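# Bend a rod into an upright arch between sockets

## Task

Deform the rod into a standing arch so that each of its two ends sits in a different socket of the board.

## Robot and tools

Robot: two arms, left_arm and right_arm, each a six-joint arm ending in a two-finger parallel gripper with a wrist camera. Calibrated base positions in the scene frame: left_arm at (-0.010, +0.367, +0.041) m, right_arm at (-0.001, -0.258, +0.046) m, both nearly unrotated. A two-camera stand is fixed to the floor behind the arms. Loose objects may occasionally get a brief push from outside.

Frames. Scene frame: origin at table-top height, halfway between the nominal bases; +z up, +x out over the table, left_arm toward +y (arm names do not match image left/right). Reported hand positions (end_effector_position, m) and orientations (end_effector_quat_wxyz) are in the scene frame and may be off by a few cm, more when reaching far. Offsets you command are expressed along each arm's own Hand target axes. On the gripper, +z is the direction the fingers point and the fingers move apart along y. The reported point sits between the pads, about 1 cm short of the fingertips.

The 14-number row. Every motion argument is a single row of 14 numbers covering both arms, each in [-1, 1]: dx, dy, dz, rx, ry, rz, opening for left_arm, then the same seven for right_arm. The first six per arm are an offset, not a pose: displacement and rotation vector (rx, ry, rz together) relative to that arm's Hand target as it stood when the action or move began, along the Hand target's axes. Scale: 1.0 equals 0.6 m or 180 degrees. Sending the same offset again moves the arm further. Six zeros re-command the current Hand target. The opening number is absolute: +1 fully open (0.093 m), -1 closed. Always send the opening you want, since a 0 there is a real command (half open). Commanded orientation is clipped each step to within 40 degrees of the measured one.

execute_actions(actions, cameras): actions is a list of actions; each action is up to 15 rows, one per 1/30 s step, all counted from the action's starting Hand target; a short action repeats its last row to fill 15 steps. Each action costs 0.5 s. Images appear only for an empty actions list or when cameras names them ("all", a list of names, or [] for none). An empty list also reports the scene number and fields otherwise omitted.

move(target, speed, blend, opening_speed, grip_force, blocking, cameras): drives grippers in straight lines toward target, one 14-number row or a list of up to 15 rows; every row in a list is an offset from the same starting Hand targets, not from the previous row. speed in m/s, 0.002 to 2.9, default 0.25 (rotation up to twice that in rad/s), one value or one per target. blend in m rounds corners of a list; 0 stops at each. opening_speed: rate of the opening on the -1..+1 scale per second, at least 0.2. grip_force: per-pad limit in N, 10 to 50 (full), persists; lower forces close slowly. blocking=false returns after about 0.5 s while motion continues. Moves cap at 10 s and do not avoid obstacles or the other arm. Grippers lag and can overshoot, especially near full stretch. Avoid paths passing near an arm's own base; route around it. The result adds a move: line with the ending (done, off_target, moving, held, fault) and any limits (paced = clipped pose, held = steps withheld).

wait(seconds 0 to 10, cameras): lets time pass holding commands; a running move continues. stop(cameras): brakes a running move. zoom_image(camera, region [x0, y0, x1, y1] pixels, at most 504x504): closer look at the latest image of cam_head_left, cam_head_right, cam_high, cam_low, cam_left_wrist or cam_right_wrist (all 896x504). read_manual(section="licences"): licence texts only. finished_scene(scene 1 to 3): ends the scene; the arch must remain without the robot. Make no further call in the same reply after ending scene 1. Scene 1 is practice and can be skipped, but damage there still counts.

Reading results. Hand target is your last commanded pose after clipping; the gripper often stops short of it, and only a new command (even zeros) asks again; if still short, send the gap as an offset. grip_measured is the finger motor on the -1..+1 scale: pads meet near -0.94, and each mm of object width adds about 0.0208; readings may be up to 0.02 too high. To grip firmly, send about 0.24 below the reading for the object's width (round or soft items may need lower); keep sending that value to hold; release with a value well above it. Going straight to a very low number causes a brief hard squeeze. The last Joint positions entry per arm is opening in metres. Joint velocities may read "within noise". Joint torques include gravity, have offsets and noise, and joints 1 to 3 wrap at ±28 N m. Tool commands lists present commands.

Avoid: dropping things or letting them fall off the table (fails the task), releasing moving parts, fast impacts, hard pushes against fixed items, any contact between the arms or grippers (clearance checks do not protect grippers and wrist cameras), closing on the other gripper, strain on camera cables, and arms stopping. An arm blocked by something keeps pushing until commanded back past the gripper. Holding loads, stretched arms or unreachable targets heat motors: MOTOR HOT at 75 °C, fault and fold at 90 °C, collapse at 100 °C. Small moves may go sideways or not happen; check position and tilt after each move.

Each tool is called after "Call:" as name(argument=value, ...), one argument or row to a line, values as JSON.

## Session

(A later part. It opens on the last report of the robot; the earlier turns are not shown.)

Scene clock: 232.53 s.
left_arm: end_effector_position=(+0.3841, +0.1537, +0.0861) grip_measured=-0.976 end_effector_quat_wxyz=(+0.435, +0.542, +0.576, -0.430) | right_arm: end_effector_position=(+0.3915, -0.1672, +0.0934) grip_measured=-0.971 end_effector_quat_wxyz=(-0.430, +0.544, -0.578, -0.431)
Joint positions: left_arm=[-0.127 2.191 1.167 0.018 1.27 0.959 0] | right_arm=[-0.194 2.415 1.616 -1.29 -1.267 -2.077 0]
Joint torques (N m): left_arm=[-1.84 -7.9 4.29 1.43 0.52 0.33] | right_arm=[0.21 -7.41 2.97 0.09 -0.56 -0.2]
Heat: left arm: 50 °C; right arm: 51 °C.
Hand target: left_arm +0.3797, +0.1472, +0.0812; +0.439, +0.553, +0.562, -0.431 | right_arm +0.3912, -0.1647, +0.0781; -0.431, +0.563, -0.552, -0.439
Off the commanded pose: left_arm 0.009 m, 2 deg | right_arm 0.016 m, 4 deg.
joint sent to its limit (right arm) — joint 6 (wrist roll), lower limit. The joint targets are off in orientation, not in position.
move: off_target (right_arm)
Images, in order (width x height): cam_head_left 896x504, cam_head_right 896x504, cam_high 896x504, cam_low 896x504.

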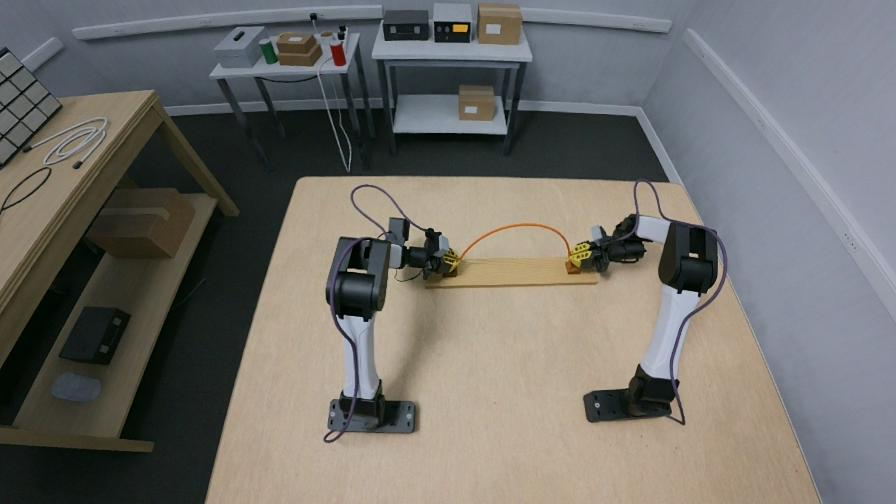

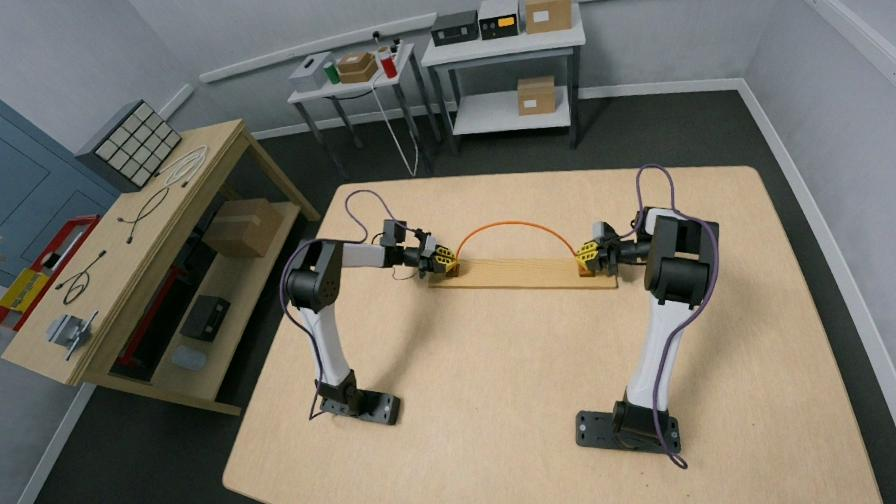

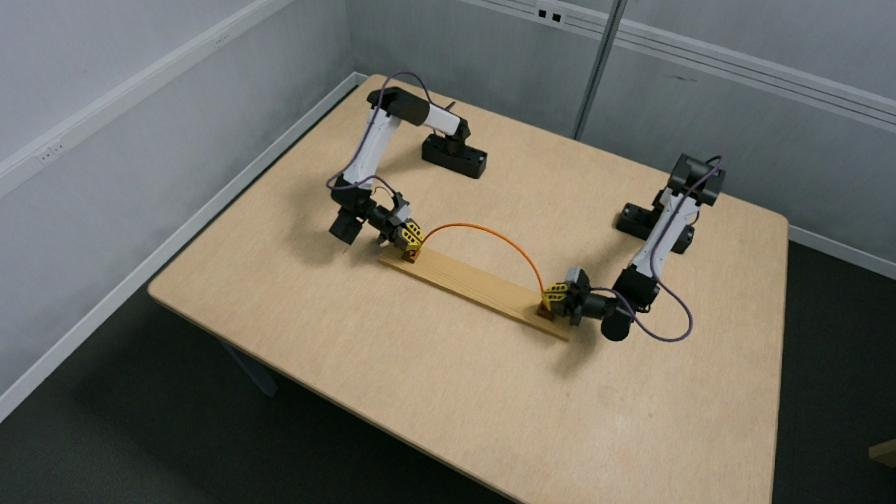

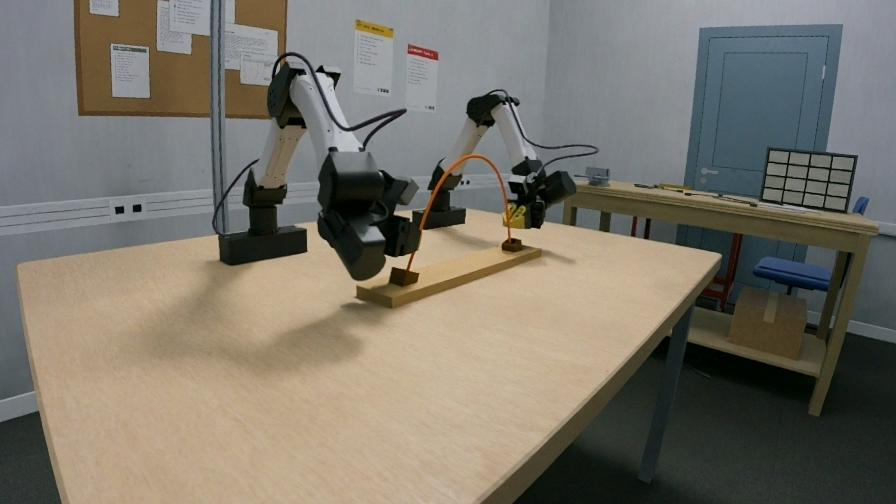

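Call:
move(
  target=[
    [-0.0053, 0.0075, -0.0124, 0, 0, 0, -1, -0.0237, 0, -0.0102, 0, 0, 0, -1],
    [-0.0053, 0.0075, -0.0124, 0, 0, 0, -0.4, -0.0237, 0, -0.0102, 0, 0, 0, -0.4],
  ],
  speed=0.05,
  opening_speed=0.3,
  cameras=["cam_head_left", "cam_head_right", "cam_low", "cam_high"],
)

Call:
zoom_image(
  camera="cam_low",
  region=[380, 140, 560, 300],
)

Call:
zoom_image(
  camera="cam_high",
  region=[390, 200, 570, 330],
)

Scene clock: 261.23 s.
left_arm: end_effector_position=(+0.3788, +0.1564, +0.0824) grip_measured=-0.402 end_effector_quat_wxyz=(+0.430, +0.542, +0.574, -0.438) | right_arm: end_effector_position=(+0.3899, -0.1684, +0.0915) grip_measured=-0.402 end_effector_quat_wxyz=(-0.423, +0.547, -0.580, -0.430)
Joint positions: left_arm=[-0.12 2.2 1.172 -0.038 1.286 1.01 0.026] | right_arm=[-0.196 2.415 1.616 -1.294 -1.252 -2.078 0.026]
Joint torques (N m): left_arm=[-0.8 -8.7 6.64 1.11 0.46 0.29] | right_arm=[-0.1 -9.85 3.81 -0.3 -0.68 -0.18]
Heat: left arm: 50 °C; right arm: 52 °C.
Hand target: left_arm +0.3841, +0.1537, +0.0860; +0.439, +0.553, +0.562, -0.431 | right_arm +0.3912, -0.1672, +0.0934; -0.431, +0.563, -0.552, -0.439
Off the commanded pose: left_arm 0.007 m, 2 deg | right_arm 0.003 m, 4 deg.
joint sent to its limit (right arm) — joint 6 (wrist roll), lower limit. The joint targets are off in orientation, not in position.
move: off_target (right_arm); target 2's new opening was sent with right_arm's hand 0.001 m and 4 deg from that target
Images, in order (width x height): cam_head_left 896x504, cam_head_right 896x504, cam_high 896x504, cam_low 896x504.

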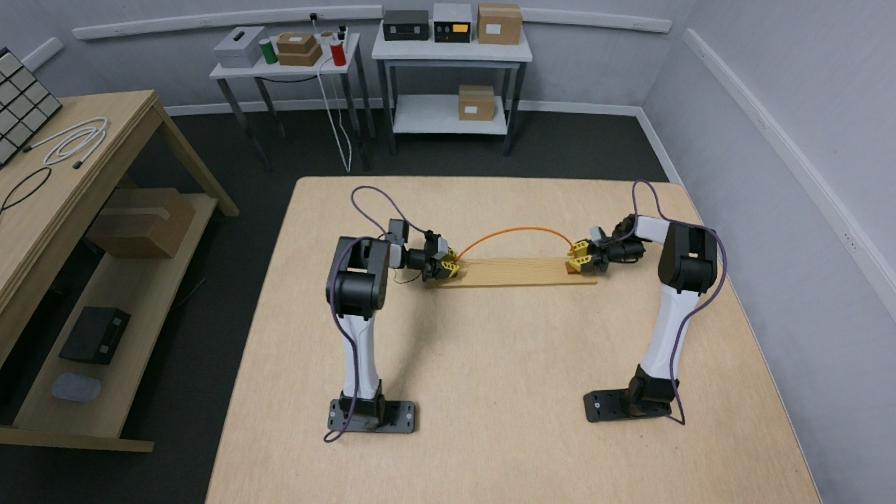

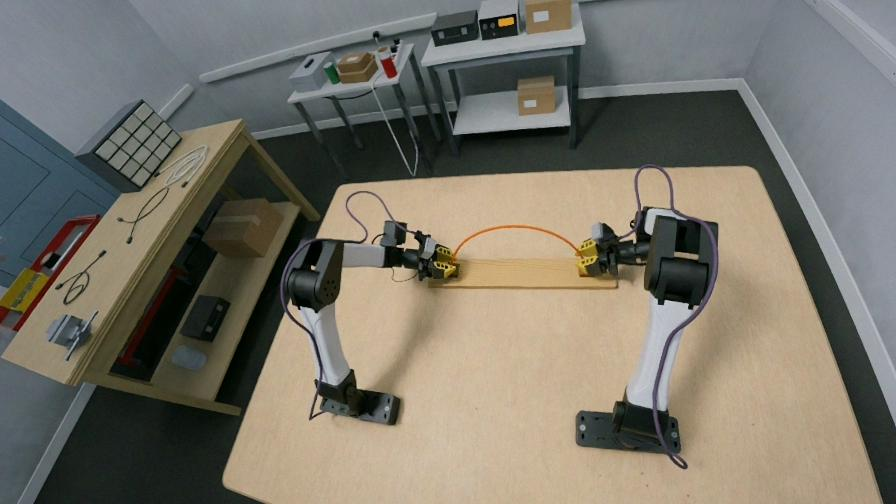

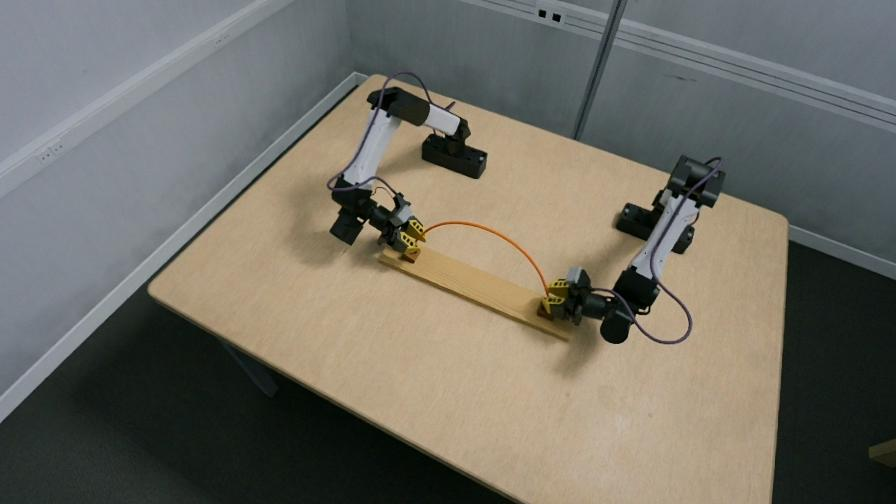

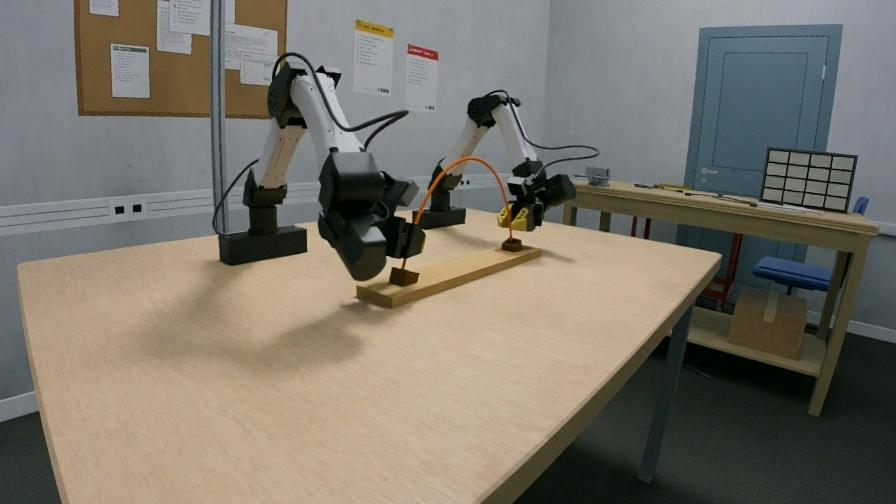

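Scaled by 2.800 from the camera's 896x504 image, which has a finer 1280x720 frame.

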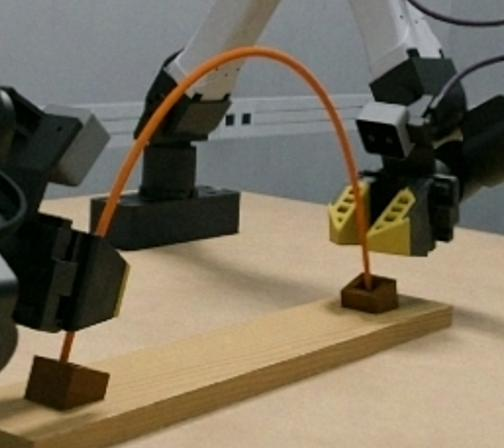

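Scaled by 2.800 from the camera's 896x504 image, which has a finer 1280x720 frame.

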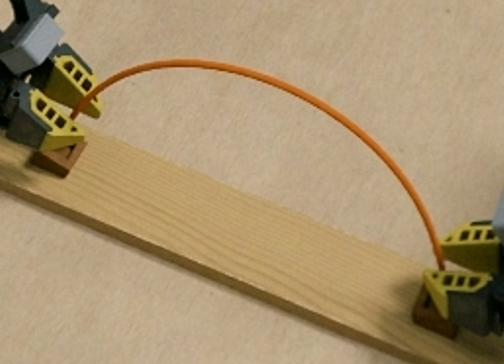

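Call:
move(
  target=[0, 0, -0.2, 0, 0, 0, 0.2, 0, 0, -0.2, 0, 0, 0, 0.2],
  speed=0.12,
  cameras=["cam_head_left", "cam_head_right", "cam_low", "cam_high"],
)

Call:
zoom_image(
  camera="cam_low",
  region=[380, 140, 560, 300],
)

Call:
zoom_image(
  camera="cam_high",
  region=[390, 200, 570, 330],
)

Scene clock: 272.23 s.
left_arm: end_effector_position=(+0.3773, +0.2708, +0.1112) grip_measured=+0.198 end_effector_quat_wxyz=(+0.433, +0.542, +0.576, -0.433) | right_arm: end_effector_position=(+0.3895, -0.2815, +0.1061) grip_measured=+0.198 end_effector_quat_wxyz=(+0.399, -0.503, +0.669, +0.375)
Joint positions: left_arm=[0.175 2.348 1.592 -1.321 1.281 2.063 0.055] | right_arm=[-0.461 2.392 1.731 -1.468 -1.079 -2.078 0.055]
Joint torques (N m): left_arm=[-0.8 -9.21 6.74 -0.62 0.47 0.3] | right_arm=[-0.44 -11.6 6.23 -0.81 -0.62 -0.18]
Heat: left arm: 51 °C; right arm: 54 °C.
Hand target: left_arm +0.3820, +0.2699, +0.1151; +0.439, +0.553, +0.562, -0.431 | right_arm +0.3933, -0.2836, +0.1224; +0.431, -0.563, +0.552, +0.439
Off the commanded pose: left_arm 0.006 m, 2 deg | right_arm 0.017 m, 17 deg.
joint sent to its limit (left arm) — joint 6 (wrist roll), upper limit. The joint targets still meet the commanded pose.
joint sent to its limit (right arm) — joint 6 (wrist roll), lower limit. The joint targets are off in orientation, not in position.
move: off_target (right_arm)
Images, in order (width x height): cam_head_left 896x504, cam_head_right 896x504, cam_high 896x504, cam_low 896x504.

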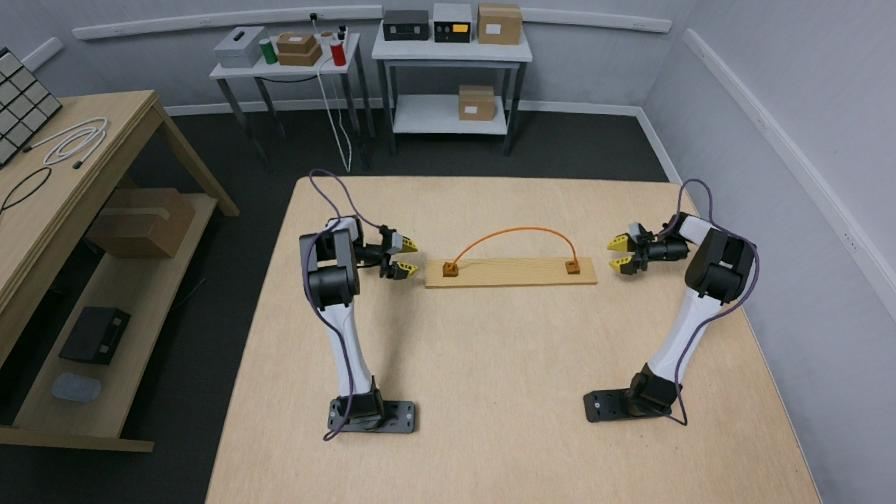

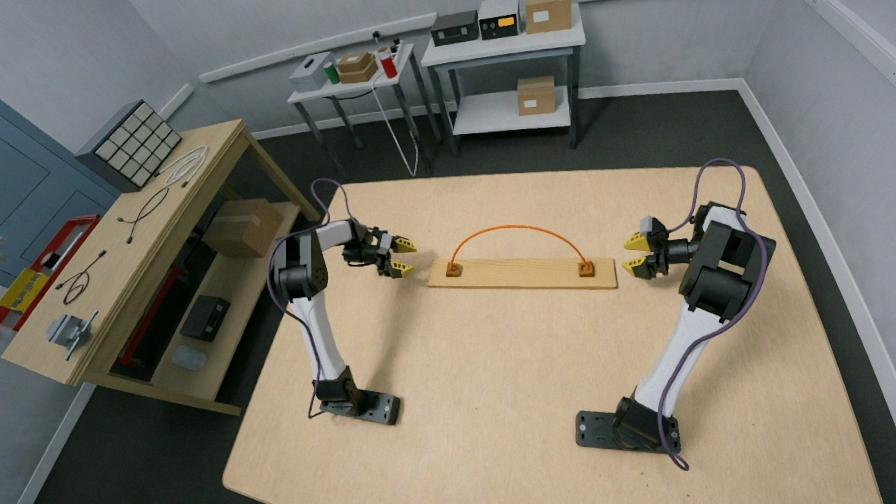

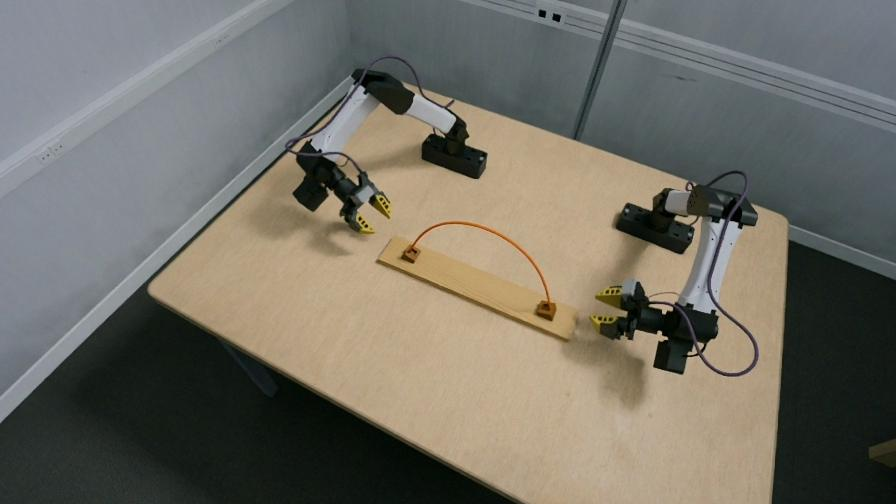

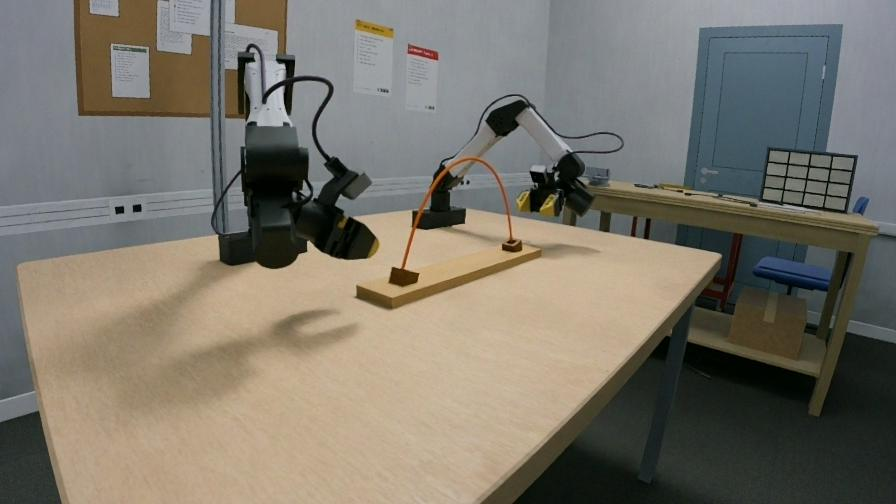

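Scaled by 2.800 from the camera's 896x504 image, which has a finer 1280x720 frame.

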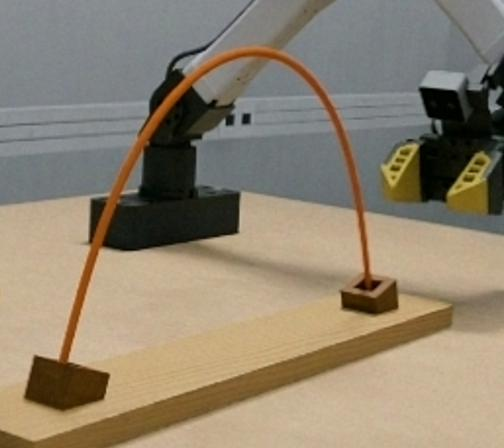

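Scaled by 2.800 from the camera's 896x504 image, which has a finer 1280x720 frame.

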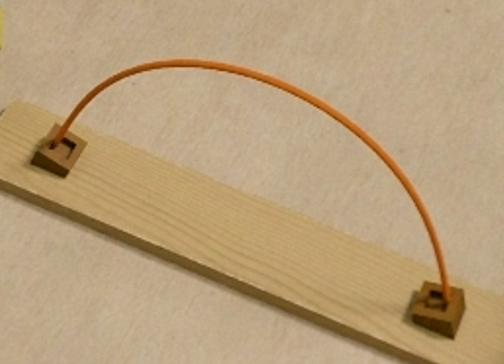

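Call:
zoom_image(
  camera="cam_high",
  region=[396, 240, 426, 266],
)

Call:
zoom_image(
  camera="cam_head_left",
  region=[558, 253, 588, 279],
)

Call:
zoom_image(
  camera="cam_high",
  region=[532, 295, 562, 321],
)

Call:
zoom_image(
  camera="cam_head_right",
  region=[438, 255, 468, 281],
)

Scaled by 16.800 from the camera's 896x504 image, which has a finer 1280x720 frame.

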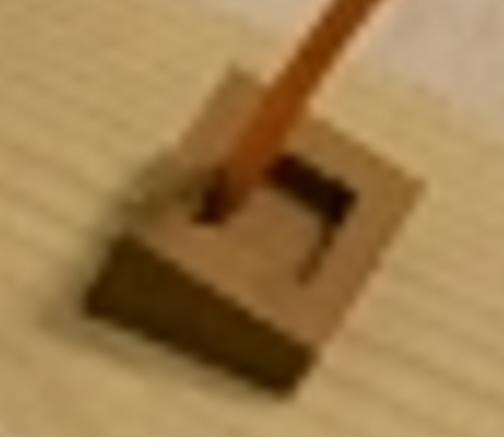

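Scaled by 16.800 from the camera's 896x504 image, which has a finer 1280x720 frame.

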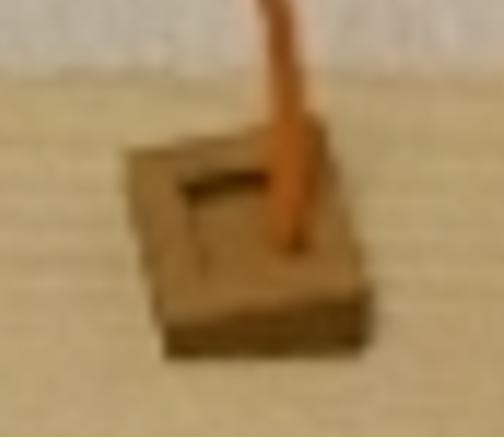

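Scaled by 16.800 from the camera's 896x504 image, which has a finer 1280x720 frame.

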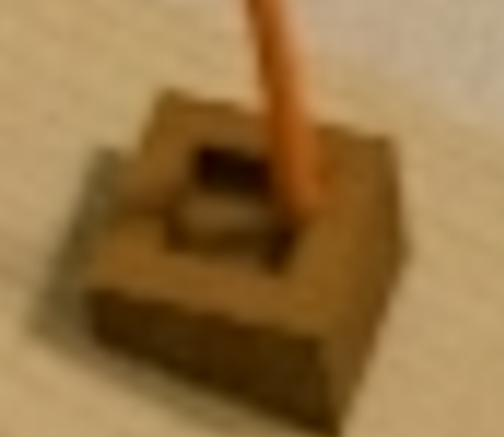

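Scaled by 16.800 from the camera's 896x504 image, which has a finer 1280x720 frame.

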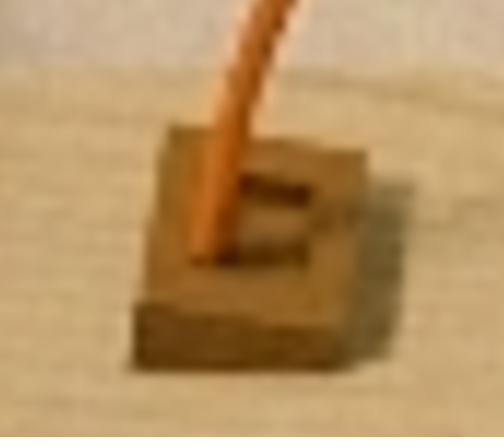

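Call:
finished_scene(
  scene=3,
)

The scene is finished: the task was done.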